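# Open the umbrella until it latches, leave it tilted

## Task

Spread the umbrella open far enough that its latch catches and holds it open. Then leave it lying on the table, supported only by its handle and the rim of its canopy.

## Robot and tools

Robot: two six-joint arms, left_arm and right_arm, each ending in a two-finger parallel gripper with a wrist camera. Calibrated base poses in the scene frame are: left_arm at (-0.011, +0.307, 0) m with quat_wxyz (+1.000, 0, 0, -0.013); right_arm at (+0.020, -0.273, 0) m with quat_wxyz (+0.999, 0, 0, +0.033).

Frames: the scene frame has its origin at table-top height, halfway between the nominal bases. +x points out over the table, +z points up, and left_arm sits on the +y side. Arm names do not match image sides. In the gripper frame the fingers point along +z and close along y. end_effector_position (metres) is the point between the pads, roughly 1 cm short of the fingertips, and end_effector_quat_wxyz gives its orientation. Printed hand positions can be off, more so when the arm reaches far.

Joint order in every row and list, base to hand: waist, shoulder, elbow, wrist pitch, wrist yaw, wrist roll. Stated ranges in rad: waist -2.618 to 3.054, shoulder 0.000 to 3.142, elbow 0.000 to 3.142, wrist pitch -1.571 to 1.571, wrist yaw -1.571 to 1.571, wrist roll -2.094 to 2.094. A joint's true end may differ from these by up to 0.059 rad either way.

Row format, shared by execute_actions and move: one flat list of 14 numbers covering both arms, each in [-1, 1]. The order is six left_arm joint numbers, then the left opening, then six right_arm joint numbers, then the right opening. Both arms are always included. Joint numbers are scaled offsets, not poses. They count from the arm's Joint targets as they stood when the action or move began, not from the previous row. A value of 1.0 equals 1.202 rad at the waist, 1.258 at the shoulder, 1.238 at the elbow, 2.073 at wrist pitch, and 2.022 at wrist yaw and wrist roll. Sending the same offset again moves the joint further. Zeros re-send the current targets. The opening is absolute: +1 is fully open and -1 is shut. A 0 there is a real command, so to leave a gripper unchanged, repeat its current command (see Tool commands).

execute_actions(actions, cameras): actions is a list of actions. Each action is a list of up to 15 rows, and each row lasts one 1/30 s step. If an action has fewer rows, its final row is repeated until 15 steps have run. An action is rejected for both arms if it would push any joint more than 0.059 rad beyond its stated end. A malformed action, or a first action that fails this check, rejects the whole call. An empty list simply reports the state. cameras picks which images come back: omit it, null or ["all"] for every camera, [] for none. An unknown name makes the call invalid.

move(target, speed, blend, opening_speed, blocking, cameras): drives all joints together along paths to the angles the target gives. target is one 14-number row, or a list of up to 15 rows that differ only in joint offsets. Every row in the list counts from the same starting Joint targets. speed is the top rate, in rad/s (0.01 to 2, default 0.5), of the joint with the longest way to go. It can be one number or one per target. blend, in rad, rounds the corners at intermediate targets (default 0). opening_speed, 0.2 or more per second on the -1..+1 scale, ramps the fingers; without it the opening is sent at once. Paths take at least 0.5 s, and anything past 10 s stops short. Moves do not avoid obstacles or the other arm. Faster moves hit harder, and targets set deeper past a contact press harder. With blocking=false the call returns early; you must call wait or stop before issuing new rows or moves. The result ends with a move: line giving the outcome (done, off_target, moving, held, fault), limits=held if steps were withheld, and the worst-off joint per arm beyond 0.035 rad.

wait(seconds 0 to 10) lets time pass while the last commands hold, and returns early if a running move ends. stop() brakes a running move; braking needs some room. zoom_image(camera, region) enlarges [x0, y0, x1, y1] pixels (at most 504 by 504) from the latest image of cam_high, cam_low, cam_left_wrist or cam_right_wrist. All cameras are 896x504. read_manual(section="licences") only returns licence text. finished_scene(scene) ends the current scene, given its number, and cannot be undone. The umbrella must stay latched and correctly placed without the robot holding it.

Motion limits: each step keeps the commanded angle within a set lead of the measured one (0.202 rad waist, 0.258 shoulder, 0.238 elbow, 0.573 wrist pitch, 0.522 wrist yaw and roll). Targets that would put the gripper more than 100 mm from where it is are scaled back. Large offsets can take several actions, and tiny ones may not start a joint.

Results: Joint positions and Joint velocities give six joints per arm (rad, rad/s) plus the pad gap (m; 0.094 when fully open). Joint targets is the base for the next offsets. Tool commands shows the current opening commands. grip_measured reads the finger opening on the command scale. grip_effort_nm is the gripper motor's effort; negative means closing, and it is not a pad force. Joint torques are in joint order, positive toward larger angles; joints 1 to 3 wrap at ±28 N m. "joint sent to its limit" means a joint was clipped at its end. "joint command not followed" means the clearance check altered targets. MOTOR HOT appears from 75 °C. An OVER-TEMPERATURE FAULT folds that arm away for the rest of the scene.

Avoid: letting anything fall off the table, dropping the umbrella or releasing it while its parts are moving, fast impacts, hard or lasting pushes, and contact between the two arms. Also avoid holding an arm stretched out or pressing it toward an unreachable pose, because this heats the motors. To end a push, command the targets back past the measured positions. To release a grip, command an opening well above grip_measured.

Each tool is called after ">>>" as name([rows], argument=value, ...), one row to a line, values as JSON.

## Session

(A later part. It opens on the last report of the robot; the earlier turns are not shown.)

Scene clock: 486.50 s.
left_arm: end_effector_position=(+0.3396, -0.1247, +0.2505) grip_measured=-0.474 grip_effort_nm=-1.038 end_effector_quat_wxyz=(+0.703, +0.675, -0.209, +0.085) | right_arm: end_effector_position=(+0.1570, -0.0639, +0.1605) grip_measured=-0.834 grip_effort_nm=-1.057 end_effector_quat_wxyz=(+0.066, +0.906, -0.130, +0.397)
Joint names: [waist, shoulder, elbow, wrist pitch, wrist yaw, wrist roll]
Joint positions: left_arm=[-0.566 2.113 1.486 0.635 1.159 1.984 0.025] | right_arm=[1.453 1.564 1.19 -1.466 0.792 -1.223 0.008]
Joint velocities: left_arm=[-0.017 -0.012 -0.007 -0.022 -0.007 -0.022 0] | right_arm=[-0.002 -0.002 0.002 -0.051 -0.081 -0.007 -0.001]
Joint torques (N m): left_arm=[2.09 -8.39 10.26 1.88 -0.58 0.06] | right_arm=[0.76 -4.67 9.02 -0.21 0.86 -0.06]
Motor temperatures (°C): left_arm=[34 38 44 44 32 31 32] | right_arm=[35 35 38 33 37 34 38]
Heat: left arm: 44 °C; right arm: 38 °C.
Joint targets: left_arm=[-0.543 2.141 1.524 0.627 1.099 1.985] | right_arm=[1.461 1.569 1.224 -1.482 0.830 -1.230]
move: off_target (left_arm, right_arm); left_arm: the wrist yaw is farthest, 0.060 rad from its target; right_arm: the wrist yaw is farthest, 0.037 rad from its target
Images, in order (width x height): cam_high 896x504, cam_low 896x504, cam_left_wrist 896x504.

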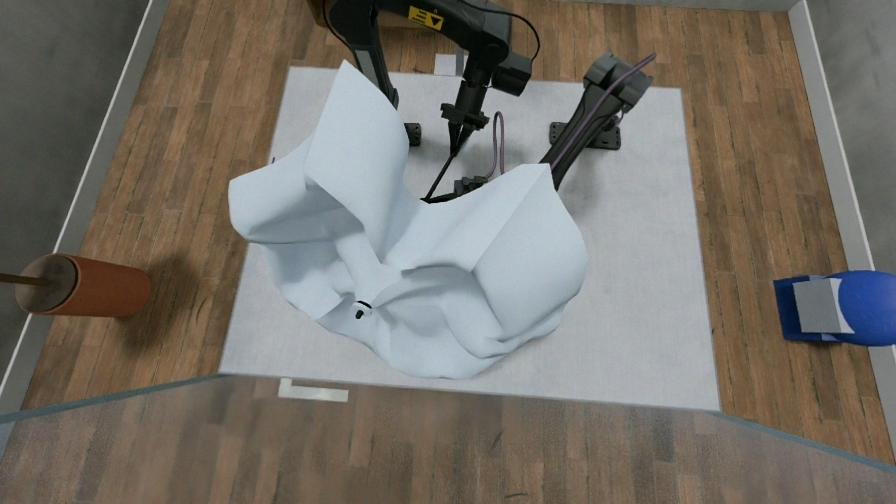

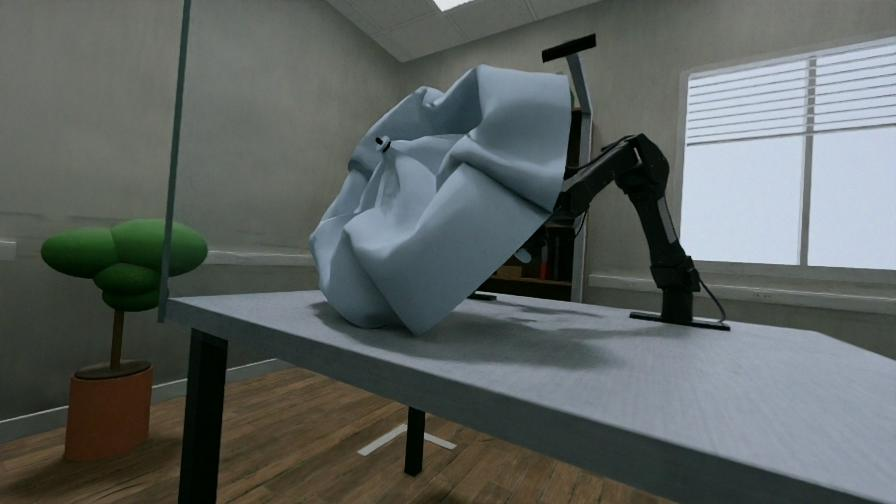

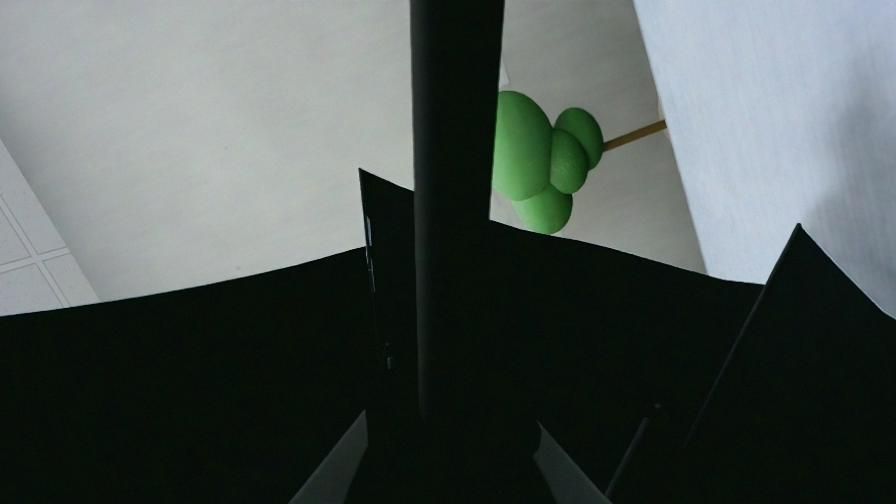

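>>> zoom_image(camera="cam_low", region=[280, 220, 640, 400])

>>> zoom_image(camera="cam_high", region=[200, 40, 620, 400])

Scaled by 1.400 from the camera's 896x504 image, which has a finer 1280x720 frame.

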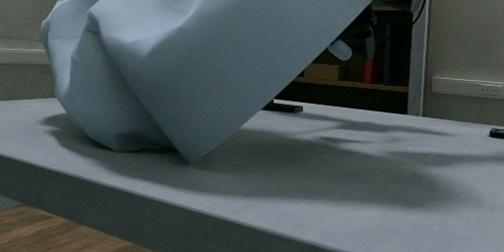

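Scaled by 1.200 from the camera's 896x504 image, which has a finer 1280x720 frame.

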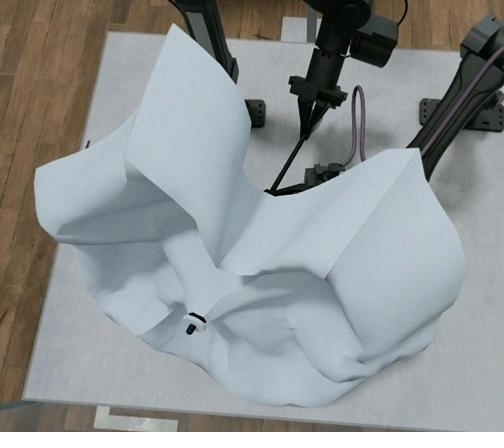

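>>> zoom_image(camera="cam_low", region=[420, 60, 760, 350])

>>> zoom_image(camera="cam_high", region=[380, 0, 720, 220])

Scaled by 1.482 from the camera's 896x504 image, which has a finer 1280x720 frame.

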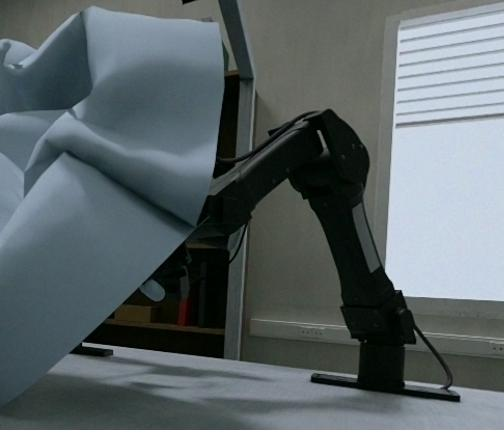

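Scaled by 1.482 from the camera's 896x504 image, which has a finer 1280x720 frame.

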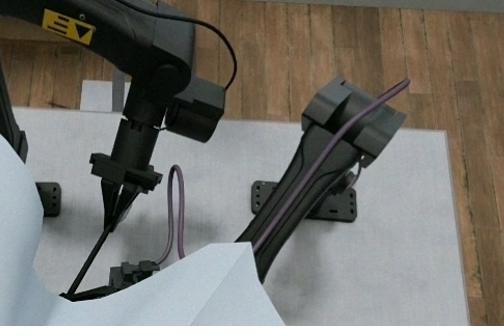

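>>> move(target=[0.0081,-0.017,0.0252,0.0019,0.0052,-0.0007,-0.6,0,-0.0017,0.016,-0.0096,0.0198,0,-1], speed=0.06, cameras=["cam_low","cam_left_wrist"])

Scene clock: 590.80 s.
left_arm: end_effector_position=(+0.3443, -0.1226, +0.2623) grip_measured=-0.473 grip_effort_nm=-1.028 end_effector_quat_wxyz=(+0.706, +0.668, -0.216, +0.093) | right_arm: end_effector_position=(+0.1602, -0.0628, +0.1676) grip_measured=-0.834 grip_effort_nm=-1.062 end_effector_quat_wxyz=(+0.064, +0.902, -0.128, +0.408)
Joint names: [waist, shoulder, elbow, wrist pitch, wrist yaw, wrist roll]
Joint positions: left_arm=[-0.556 2.113 1.518 0.632 1.17 1.98 0.025] | right_arm=[1.453 1.564 1.206 -1.482 0.817 -1.223 0.008]
Joint velocities: left_arm=[-0.002 -0.002 0.022 -0.081 0.066 0.007 0] | right_arm=[-0.007 -0.012 0.012 0.022 -0.022 0.066 0]
Joint torques (N m): left_arm=[2.04 -9.92 10.19 1.92 -0.61 0.09] | right_arm=[0.79 -4.88 9.4 -0.24 1.04 -0.06]
Motor temperatures (°C): left_arm=[34 38 43 44 32 31 33] | right_arm=[34 35 39 32 36 34 38]
Heat: left arm: 44 °C; right arm: 39 °C.
Joint targets: left_arm=[-0.533 2.120 1.556 0.631 1.110 1.983] | right_arm=[1.461 1.567 1.243 -1.501 0.870 -1.230]
move: off_target (left_arm, right_arm); left_arm: the wrist yaw is farthest, 0.060 rad from its target; right_arm: the wrist yaw is farthest, 0.053 rad from its target
Images, in order (width x height): cam_low 896x504, cam_left_wrist 896x504.

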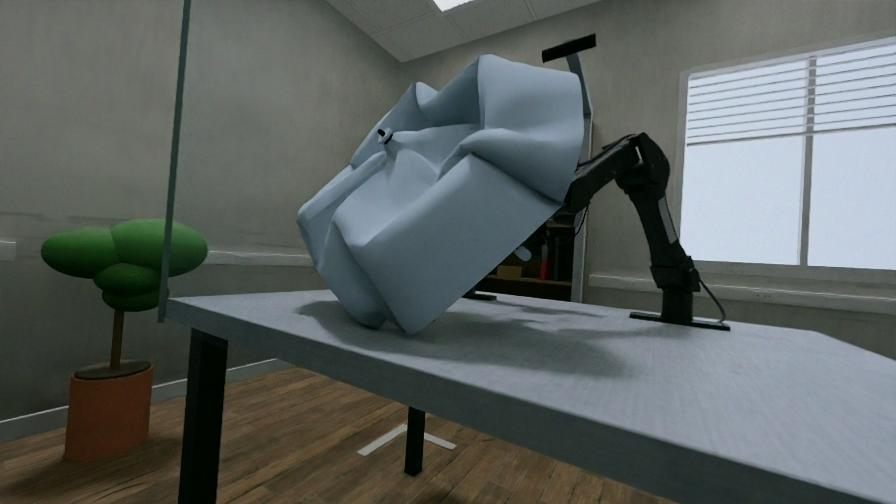

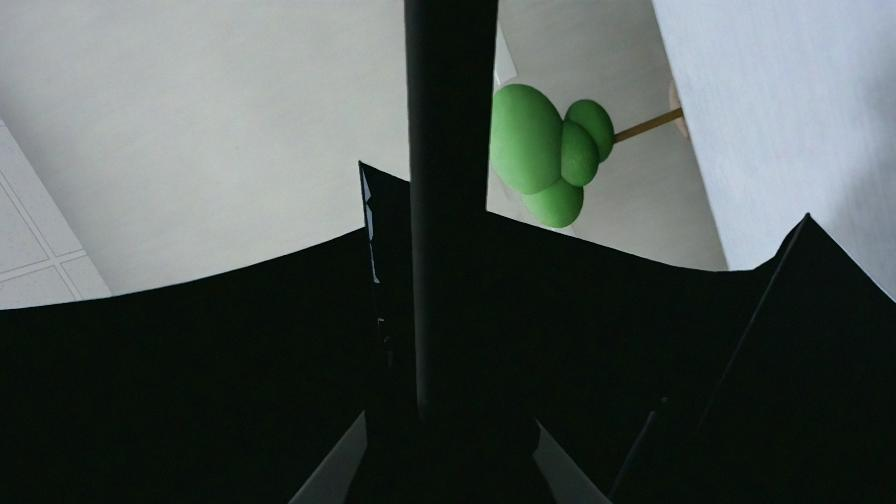

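>>> zoom_image(camera="cam_low", region=[280, 240, 600, 400])

Scaled by 1.575 from the camera's 896x504 image, which has a finer 1280x720 frame.

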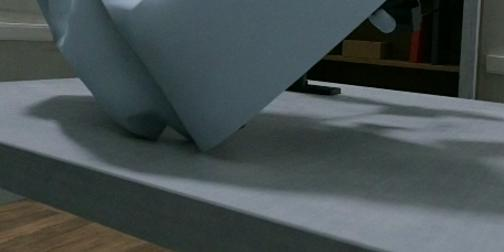

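>>> move(target=[0.0081,-0.0205,0.0225,0.0019,0.0052,-0.0007,-0.6,0,-0.0017,0.016,-0.0096,0.0198,0,-1], speed=0.06, cameras=["cam_low","cam_left_wrist"])

Scene clock: 595.10 s.
left_arm: end_effector_position=(+0.3484, -0.1201, +0.2737) grip_measured=-0.473 grip_effort_nm=-1.033 end_effector_quat_wxyz=(+0.709, +0.661, -0.223, +0.102) | right_arm: end_effector_position=(+0.1637, -0.0610, +0.1752) grip_measured=-0.834 grip_effort_nm=-1.057 end_effector_quat_wxyz=(+0.060, +0.897, -0.128, +0.418)
Joint names: [waist, shoulder, elbow, wrist pitch, wrist yaw, wrist roll]
Joint positions: left_arm=[-0.547 2.113 1.549 0.632 1.181 1.976 0.025] | right_arm=[1.451 1.564 1.225 -1.497 0.841 -1.223 0.008]
Joint velocities: left_arm=[0.007 -0.007 -0.007 -0.037 0.022 0.037 0] | right_arm=[-0.012 0.002 -0.022 -0.051 0.037 -0.051 0.001]
Joint torques (N m): left_arm=[2.06 -11.92 9.99 1.94 -0.63 0.11] | right_arm=[0.96 -4.98 9.52 -0.28 1.24 -0.07]
Motor temperatures (°C): left_arm=[34 38 43 44 32 31 33] | right_arm=[34 35 38 32 36 34 38]
Heat: left arm: 44 °C; right arm: 38 °C.
Joint targets: left_arm=[-0.523 2.094 1.583 0.635 1.120 1.982] | right_arm=[1.461 1.565 1.263 -1.521 0.910 -1.230]
move: off_target (left_arm, right_arm); left_arm: the wrist yaw is farthest, 0.060 rad from its target; right_arm: the wrist yaw is farthest, 0.069 rad from its target
Images, in order (width x height): cam_low 896x504, cam_left_wrist 896x504.

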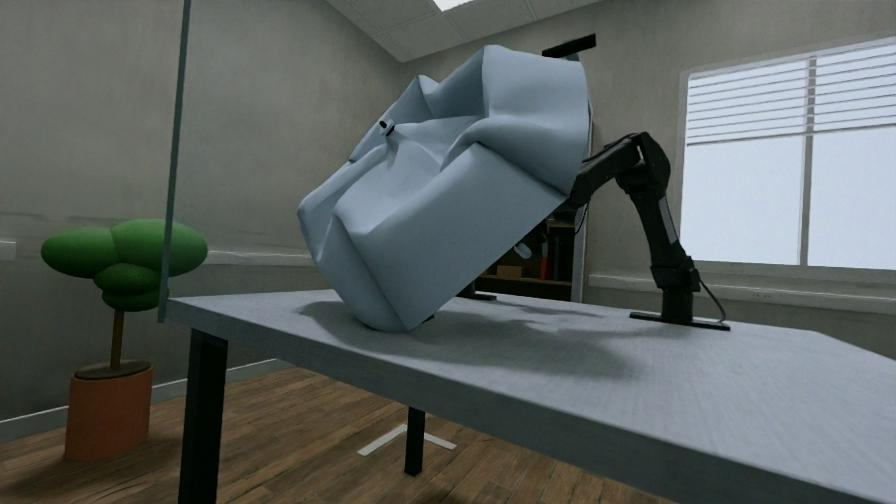

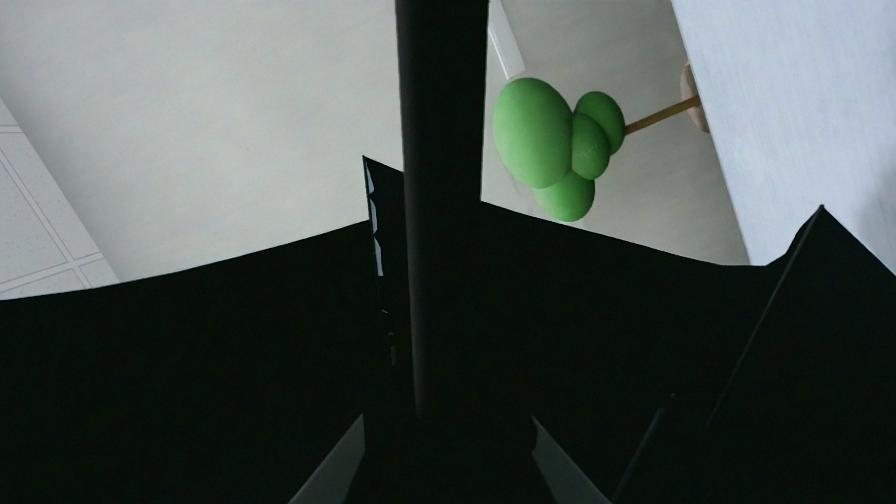

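>>> zoom_image(camera="cam_low", region=[280, 240, 600, 400])

Scaled by 1.575 from the camera's 896x504 image, which has a finer 1280x720 frame.

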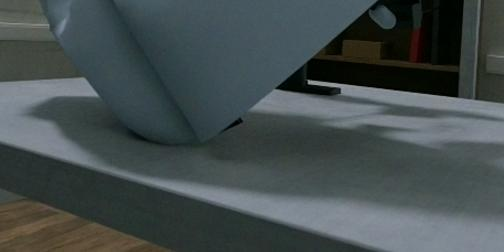

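>>> move(target=[0.0172,-0.0151,0.0334,0.0335,0.0113,-0.0069,-0.6,0,0,0,0,0.0495,0,-1], speed=0.08, cameras=["cam_high","cam_low","cam_left_wrist"])

Scene clock: 631.53 s.
left_arm: end_effector_position=(+0.3531, -0.1115, +0.3031) grip_measured=-0.473 grip_effort_nm=-1.028 end_effector_quat_wxyz=(+0.717, +0.638, -0.247, +0.133) | right_arm: end_effector_position=(+0.1741, -0.0597, +0.1879) grip_measured=-0.834 grip_effort_nm=-1.062 end_effector_quat_wxyz=(+0.055, +0.879, -0.116, +0.459)
Joint names: [waist, shoulder, elbow, wrist pitch, wrist yaw, wrist roll]
Joint positions: left_arm=[-0.526 2.1 1.59 0.688 1.2 1.959 0.025] | right_arm=[1.451 1.564 1.225 -1.505 0.933 -1.223 0.008]
Joint velocities: left_arm=[0.012 -0.007 -0.017 0.066 -0.051 0.007 0] | right_arm=[-0.007 -0.002 -0.002 0.037 0.022 -0.007 0.001]
Joint torques (N m): left_arm=[2.06 -12.29 10.09 2 -0.67 0.14] | right_arm=[0.99 -5.01 9.48 -0.2 1.34 -0.07]
Motor temperatures (°C): left_arm=[34 41 45 44 32 31 34] | right_arm=[34 35 40 32 37 34 38]
Heat: left arm: 45 °C; right arm: 40 °C.
Joint targets: left_arm=[-0.503 2.075 1.625 0.704 1.143 1.968] | right_arm=[1.461 1.565 1.263 -1.521 1.010 -1.230]
move: off_target (left_arm, right_arm); left_arm: the wrist yaw is farthest, 0.057 rad from its target; right_arm: the wrist yaw is farthest, 0.077 rad from its target
Images, in order (width x height): cam_high 896x504, cam_low 896x504, cam_left_wrist 896x504.

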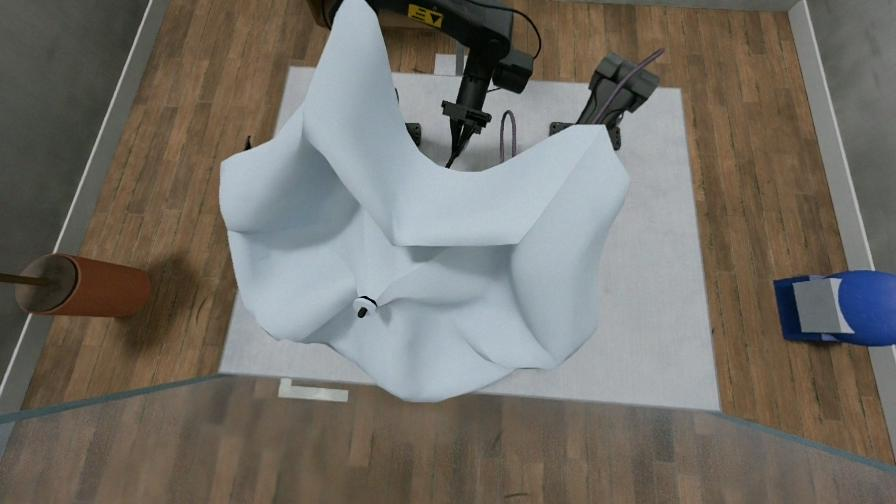

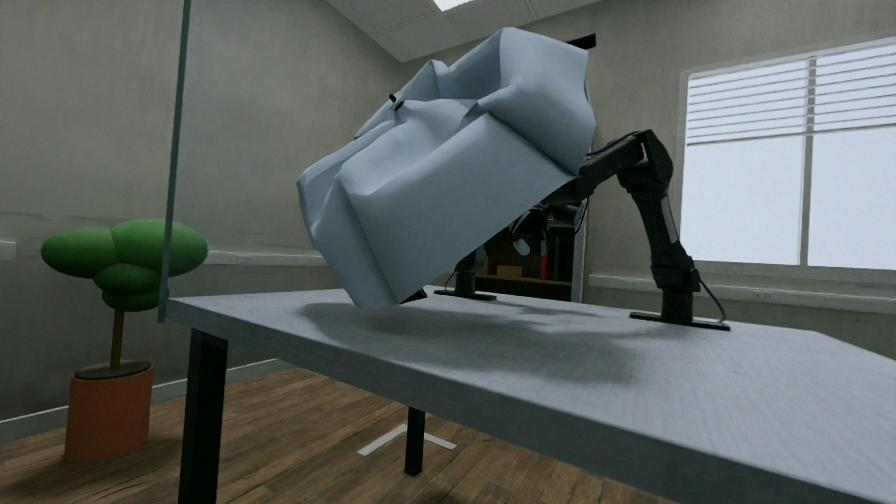

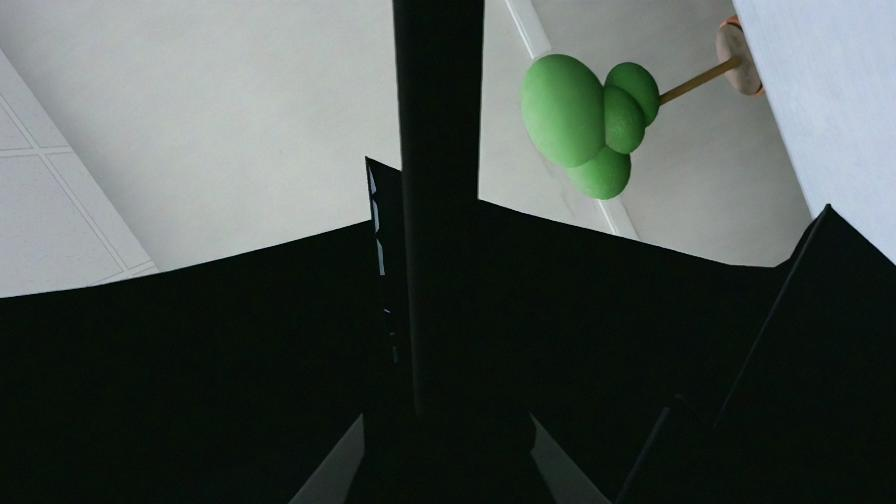

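>>> move([
  [0,0.0358,0,-0.0096,0,0,-0.6,0,0,0,0,0,0,-1],
  [0.0123,0.1101,0.1586,-0.0627,0.0072,-0.0037,-0.6,0,0,0,0,0,0,-1],
], speed=0.15, cameras=["cam_high","cam_low","cam_left_wrist"])

Scene clock: 652.73 s.
left_arm: end_effector_position=(+0.3751, -0.1184, +0.3209) grip_measured=-0.472 grip_effort_nm=-1.033 end_effector_quat_wxyz=(+0.717, +0.635, -0.254, +0.134) | right_arm: end_effector_position=(+0.1760, -0.0604, +0.1900) grip_measured=-0.834 grip_effort_nm=-1.067 end_effector_quat_wxyz=(+0.056, +0.876, -0.116, +0.465)
Joint names: [waist, shoulder, elbow, wrist pitch, wrist yaw, wrist roll]
Joint positions: left_arm=[-0.513 2.18 1.785 0.587 1.221 1.957 0.025] | right_arm=[1.449 1.564 1.225 -1.51 0.947 -1.22 0.008]
Joint velocities: left_arm=[0.017 -0.007 -0.002 0.022 0.095 0.051 0] | right_arm=[-0.012 -0.027 -0.012 -0.007 -0.037 -0.007 0]
Joint torques (N m): left_arm=[2.25 -8.68 10.32 1.66 -0.73 0.09] | right_arm=[1.21 -5 9.47 -0.16 1.2 -0.08]
Motor temperatures (°C): left_arm=[34 41 46 46 33 31 34] | right_arm=[34 35 40 32 37 34 38]
Heat: left arm: 46 °C; right arm: 40 °C.
Joint targets: left_arm=[-0.488 2.214 1.821 0.575 1.158 1.960] | right_arm=[1.461 1.565 1.263 -1.522 1.009 -1.230]
move: off_target (left_arm, right_arm); left_arm: the wrist yaw is farthest, 0.064 rad from its target; right_arm: the wrist yaw is farthest, 0.063 rad from its target
Images, in order (width x height): cam_high 896x504, cam_low 896x504, cam_left_wrist 896x504.

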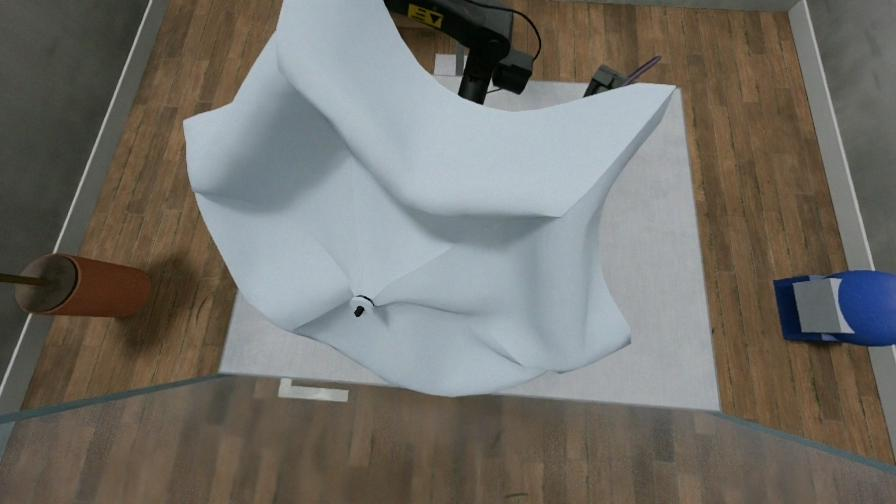

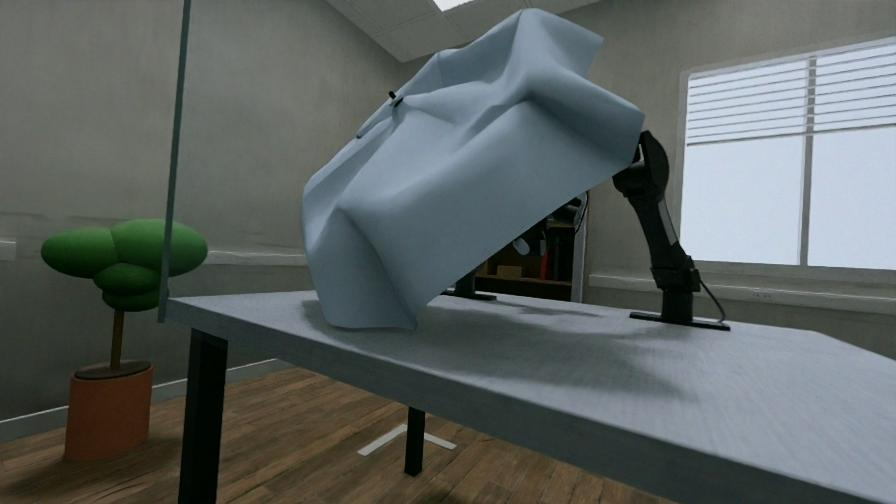

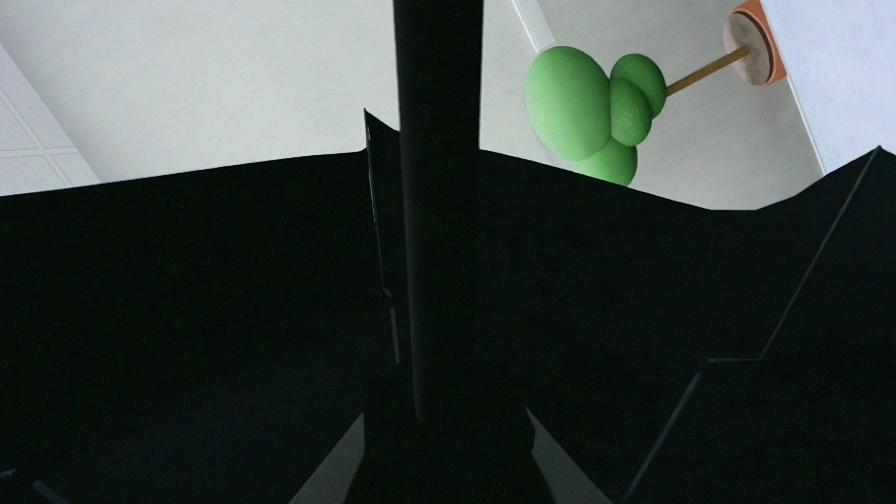

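>>> zoom_image(camera="cam_low", region=[280, 200, 600, 380])

>>> zoom_image(camera="cam_left_wrist", region=[300, 60, 804, 504])

Scaled by 1.575 from the camera's 896x504 image, which has a finer 1280x720 frame.

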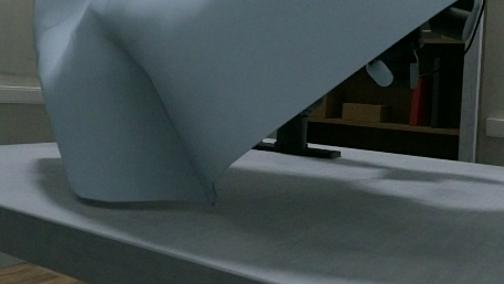

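Scaled by 1.000.

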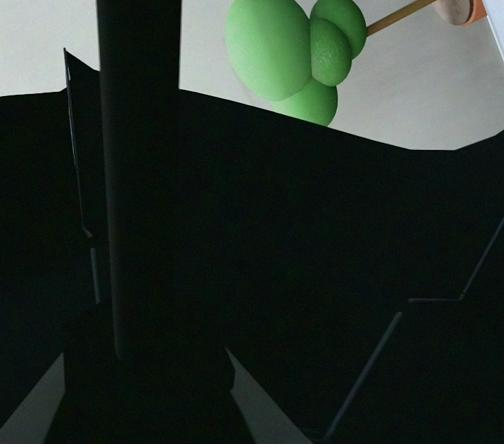

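>>> move(target=[0.0184,0,0.055,0.0381,0.0144,-0.0143,-0.6,0,0,0,0,0.0495,0,-1], speed=0.08, cameras=["cam_high","cam_low","cam_left_wrist"])

Scene clock: 694.90 s.
left_arm: end_effector_position=(+0.3792, -0.1083, +0.3531) grip_measured=-0.483 grip_effort_nm=-1.023 end_effector_quat_wxyz=(+0.723, +0.609, -0.280, +0.167) | right_arm: end_effector_position=(+0.1847, -0.0574, +0.2024) grip_measured=-0.834 grip_effort_nm=-1.062 end_effector_quat_wxyz=(+0.048, +0.857, -0.106, +0.502)
Joint names: [waist, shoulder, elbow, wrist pitch, wrist yaw, wrist roll]
Joint positions: left_arm=[-0.491 2.182 1.856 0.643 1.243 1.927 0.024] | right_arm=[1.449 1.564 1.225 -1.51 1.033 -1.22 0.008]
Joint velocities: left_arm=[-0.002 0.002 0.007 -0.022 -0.066 0.022 0] | right_arm=[0.007 -0.017 0.002 -0.037 -0.095 0.007 -0.001]
Joint torques (N m): left_arm=[2.25 -8.75 9.98 1.81 -0.73 0.12] | right_arm=[1.18 -5.04 9.51 -0.15 1.38 -0.08]
Motor temperatures (°C): left_arm=[34 40 45 44 33 31 34] | right_arm=[34 35 40 32 37 34 38]
Heat: left arm: 45 °C; right arm: 40 °C.
Joint targets: left_arm=[-0.466 2.214 1.889 0.653 1.187 1.931] | right_arm=[1.461 1.565 1.263 -1.522 1.110 -1.230]
move: off_target (left_arm, right_arm); left_arm: the wrist yaw is farthest, 0.056 rad from its target; right_arm: the wrist yaw is farthest, 0.076 rad from its target
Images, in order (width x height): cam_high 896x504, cam_low 896x504, cam_left_wrist 896x504.

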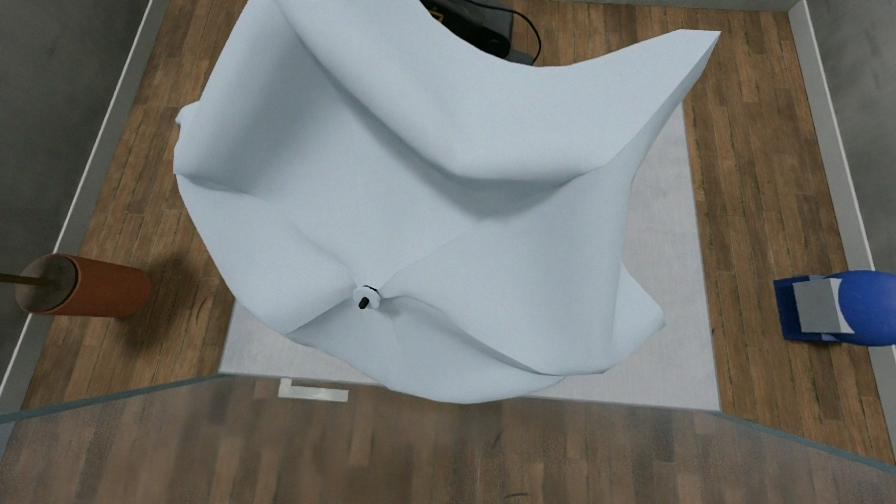

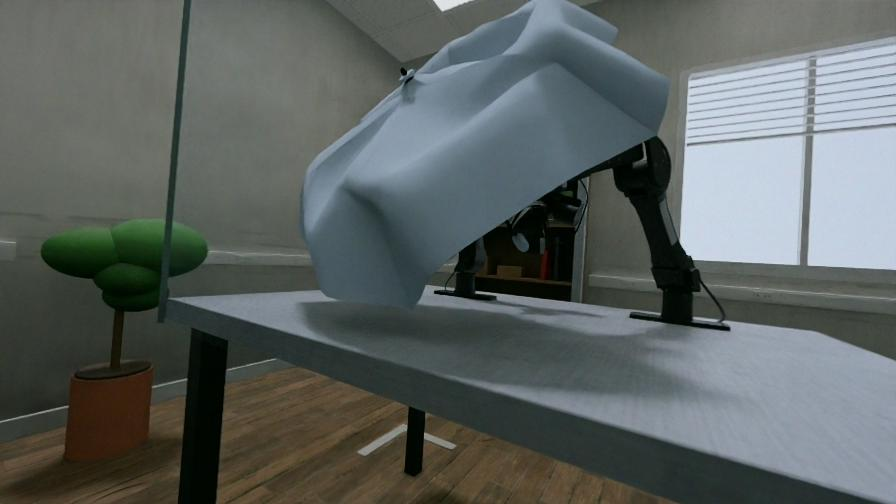

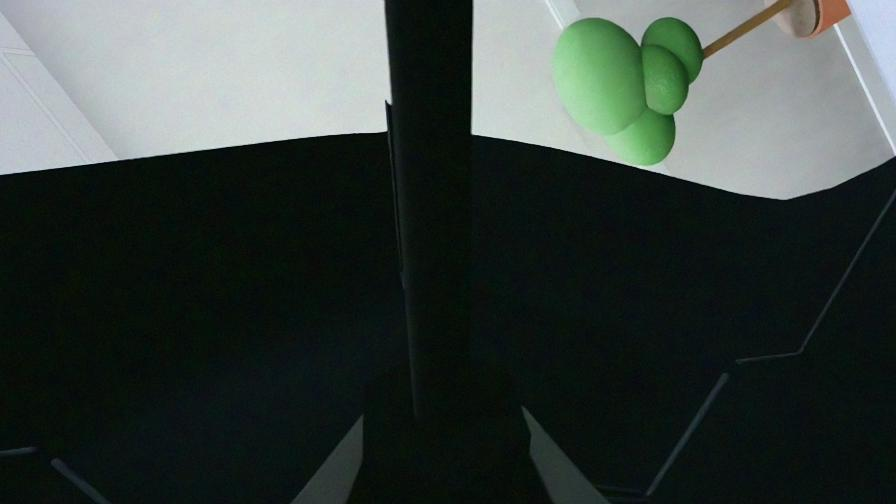

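>>> move([
  [0,-0.0358,-0.0202,0,0,0,-0.6,0,0,0,0,0,0,-1],
  [0.0229,-0.1677,-0.2181,0.0259,-0.023,0.0219,-0.6,0.0624,0,0,0,0,0,-1],
  [0.0453,-0.2814,-0.3821,0.0397,-0.046,0.0381,-0.6,0.1248,0,0,0,0,0,-1],
], speed=0.15, blend=0.02, cameras=["cam_high","cam_low","cam_left_wrist"])

Scene clock: 724.90 s.
left_arm: end_effector_position=(+0.3526, -0.0549, +0.3545) grip_measured=-0.483 grip_effort_nm=-1.038 end_effector_quat_wxyz=(+0.710, +0.625, -0.234, +0.225) | right_arm: end_effector_position=(+0.1519, -0.0353, +0.2033) grip_measured=-0.834 grip_effort_nm=-1.072 end_effector_quat_wxyz=(+0.012, +0.861, -0.039, +0.506)
Joint names: [waist, shoulder, elbow, wrist pitch, wrist yaw, wrist roll]
Joint positions: left_arm=[-0.436 1.884 1.431 0.721 1.147 1.99 0.024] | right_arm=[1.595 1.564 1.225 -1.51 1.04 -1.228 0.008]
Joint velocities: left_arm=[0.002 -0.007 0.002 -0.037 -0.007 -0.022 -0.001] | right_arm=[0.012 0.002 -0.012 0.022 -0.125 0.007 0]
Joint torques (N m): left_arm=[2.19 -10.66 6.06 1.98 -0.67 0.26] | right_arm=[1.58 -5.03 9.51 -0.14 1.32 0]
Motor temperatures (°C): left_arm=[34 41 44 45 33 31 34] | right_arm=[34 35 40 32 38 34 38]
Heat: left arm: 45 °C; right arm: 40 °C.
Joint targets: left_arm=[-0.411 1.860 1.416 0.736 1.094 2.008] | right_arm=[1.611 1.565 1.263 -1.522 1.110 -1.230]
move: off_target (left_arm, right_arm); left_arm: the wrist yaw is farthest, 0.053 rad from its target; right_arm: the wrist yaw is farthest, 0.070 rad from its target
Images, in order (width x height): cam_high 896x504, cam_low 896x504, cam_left_wrist 896x504.

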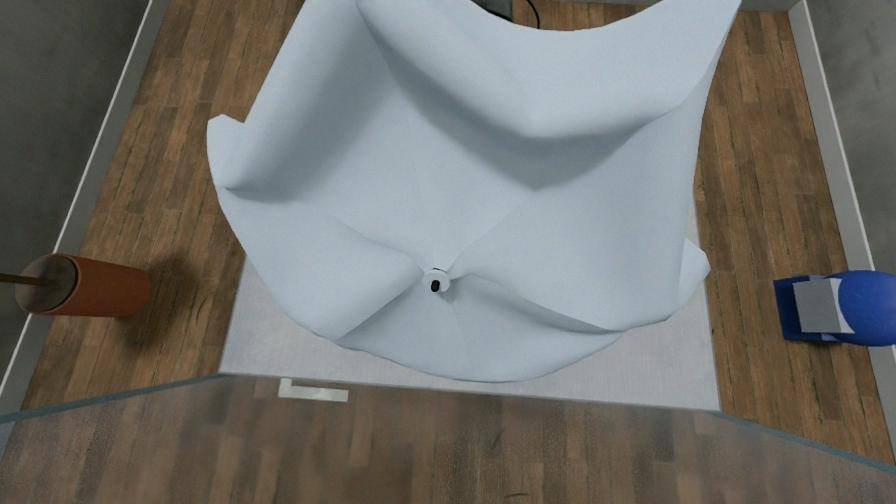

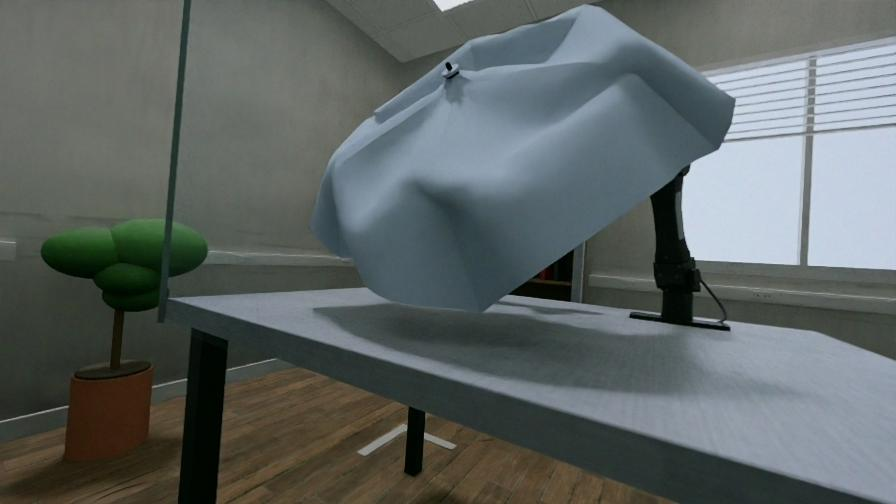

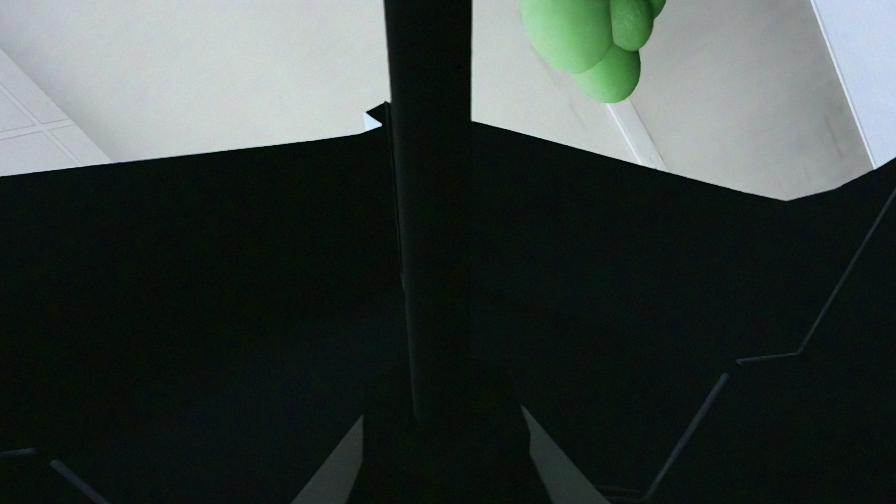

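>>> execute_actions(actions=[])

Scene clock: 740.60 s.
left_arm: end_effector_position=(+0.3526, -0.0549, +0.3546) grip_measured=-0.483 grip_effort_nm=-1.043 end_effector_quat_wxyz=(+0.710, +0.625, -0.234, +0.225) | right_arm: end_effector_position=(+0.1519, -0.0353, +0.2033) grip_measured=-0.834 grip_effort_nm=-1.067 end_effector_quat_wxyz=(+0.012, +0.861, -0.039, +0.506)
Joint names: [waist, shoulder, elbow, wrist pitch, wrist yaw, wrist roll]
Joint positions: left_arm=[-0.436 1.884 1.431 0.722 1.147 1.99 0.024] | right_arm=[1.595 1.564 1.225 -1.51 1.04 -1.228 0.008]
Joint velocities: left_arm=[0.012 -0.002 -0.002 0.037 -0.022 -0.037 -0.001] | right_arm=[0.002 -0.002 -0.007 0.007 -0.066 0.051 -0.001]
Joint torques (N m): left_arm=[2.19 -10.7 6.09 1.97 -0.67 0.26] | right_arm=[1.52 -5.04 9.47 -0.14 1.33 -0.02]
Motor temperatures (°C): left_arm=[34 41 43 44 33 31 34] | right_arm=[34 35 40 32 38 34 38]
Heat: left arm: 44 °C; right arm: 40 °C.
Joint targets: left_arm=[-0.411 1.860 1.416 0.736 1.094 2.008] | right_arm=[1.611 1.565 1.263 -1.522 1.110 -1.230]
Tool commands: left_gripper/opening=-0.6 right_gripper/opening=-1.0

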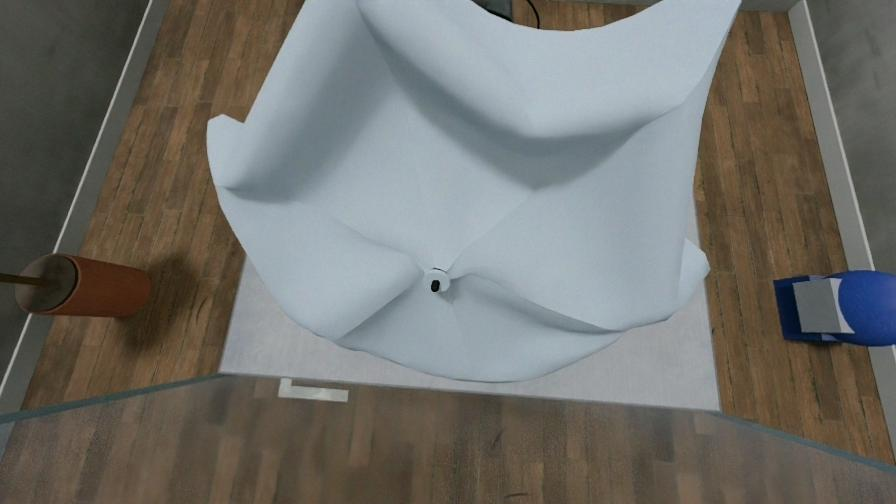

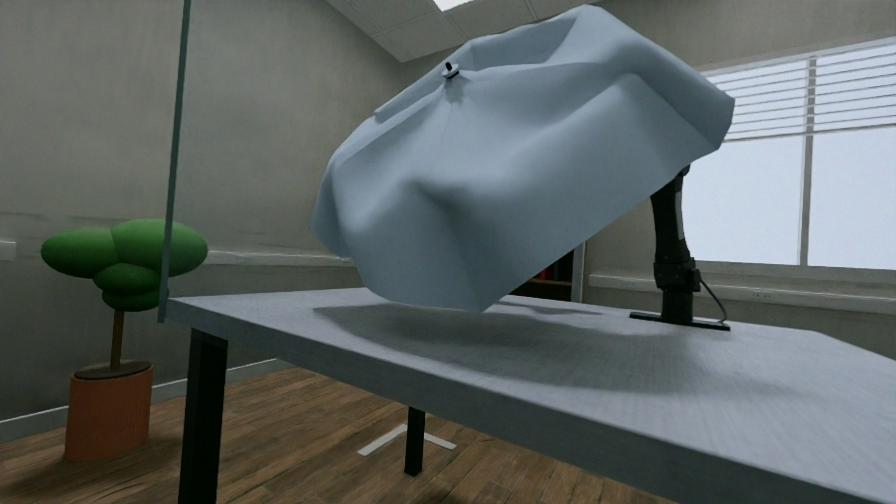

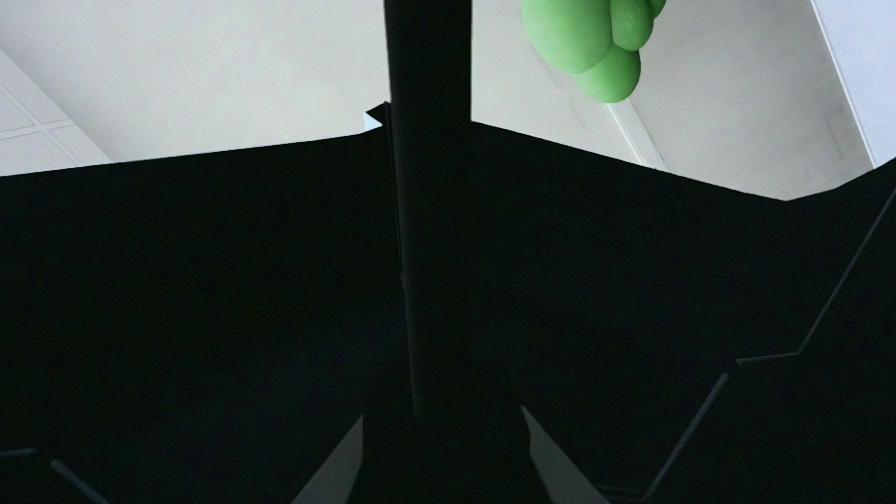

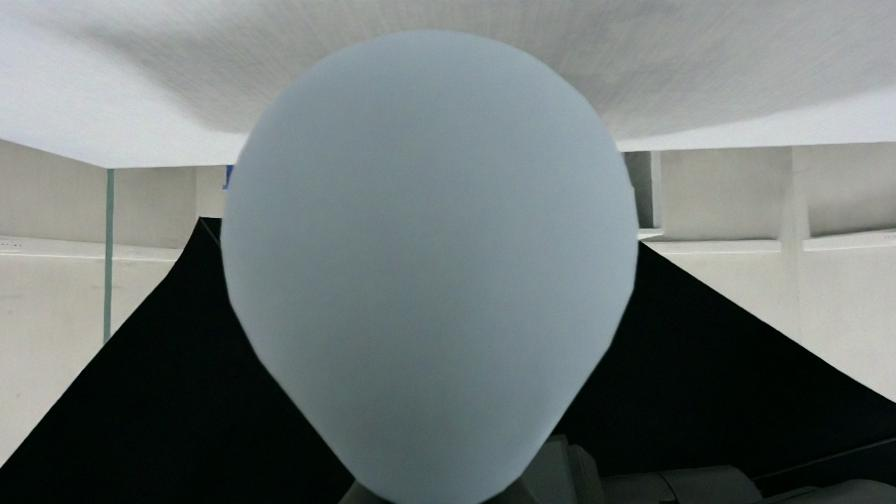

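>>> zoom_image(camera="cam_left_wrist", region=[200, 0, 704, 504])

>>> zoom_image(camera="cam_low", region=[280, 0, 760, 340])

Scaled by 1.000.

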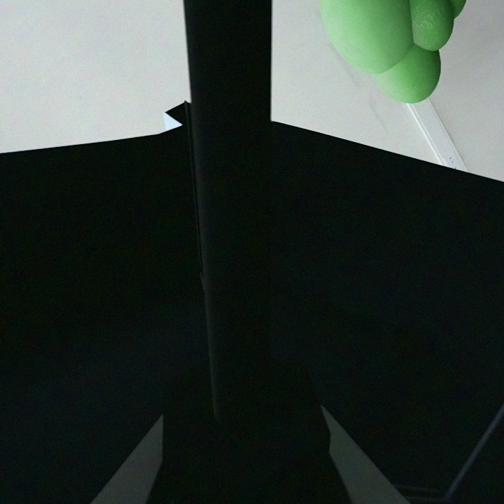

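Scaled by 1.050 from the camera's 896x504 image, which has a finer 1280x720 frame.

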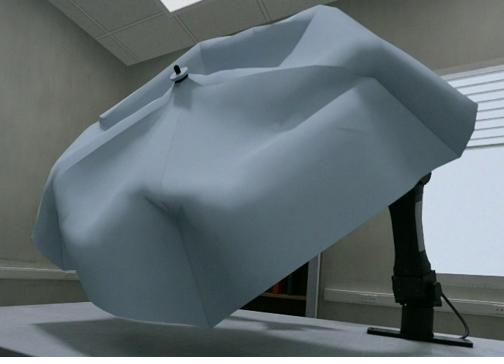

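>>> zoom_image(camera="cam_high", region=[376, 230, 496, 330])

>>> zoom_image(camera="cam_low", region=[400, 30, 520, 130])

Scaled by 4.200 from the camera's 896x504 image, which has a finer 1280x720 frame.

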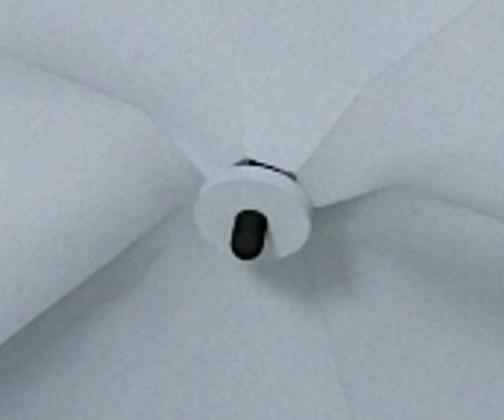

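Scaled by 4.200 from the camera's 896x504 image, which has a finer 1280x720 frame.

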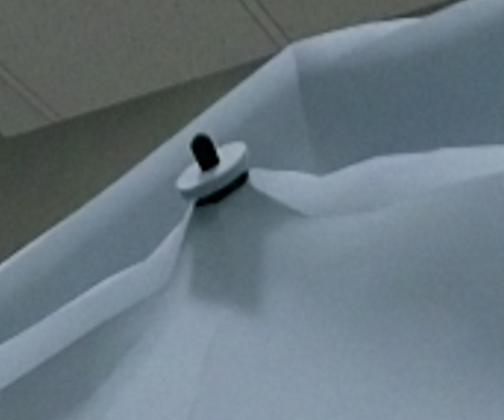

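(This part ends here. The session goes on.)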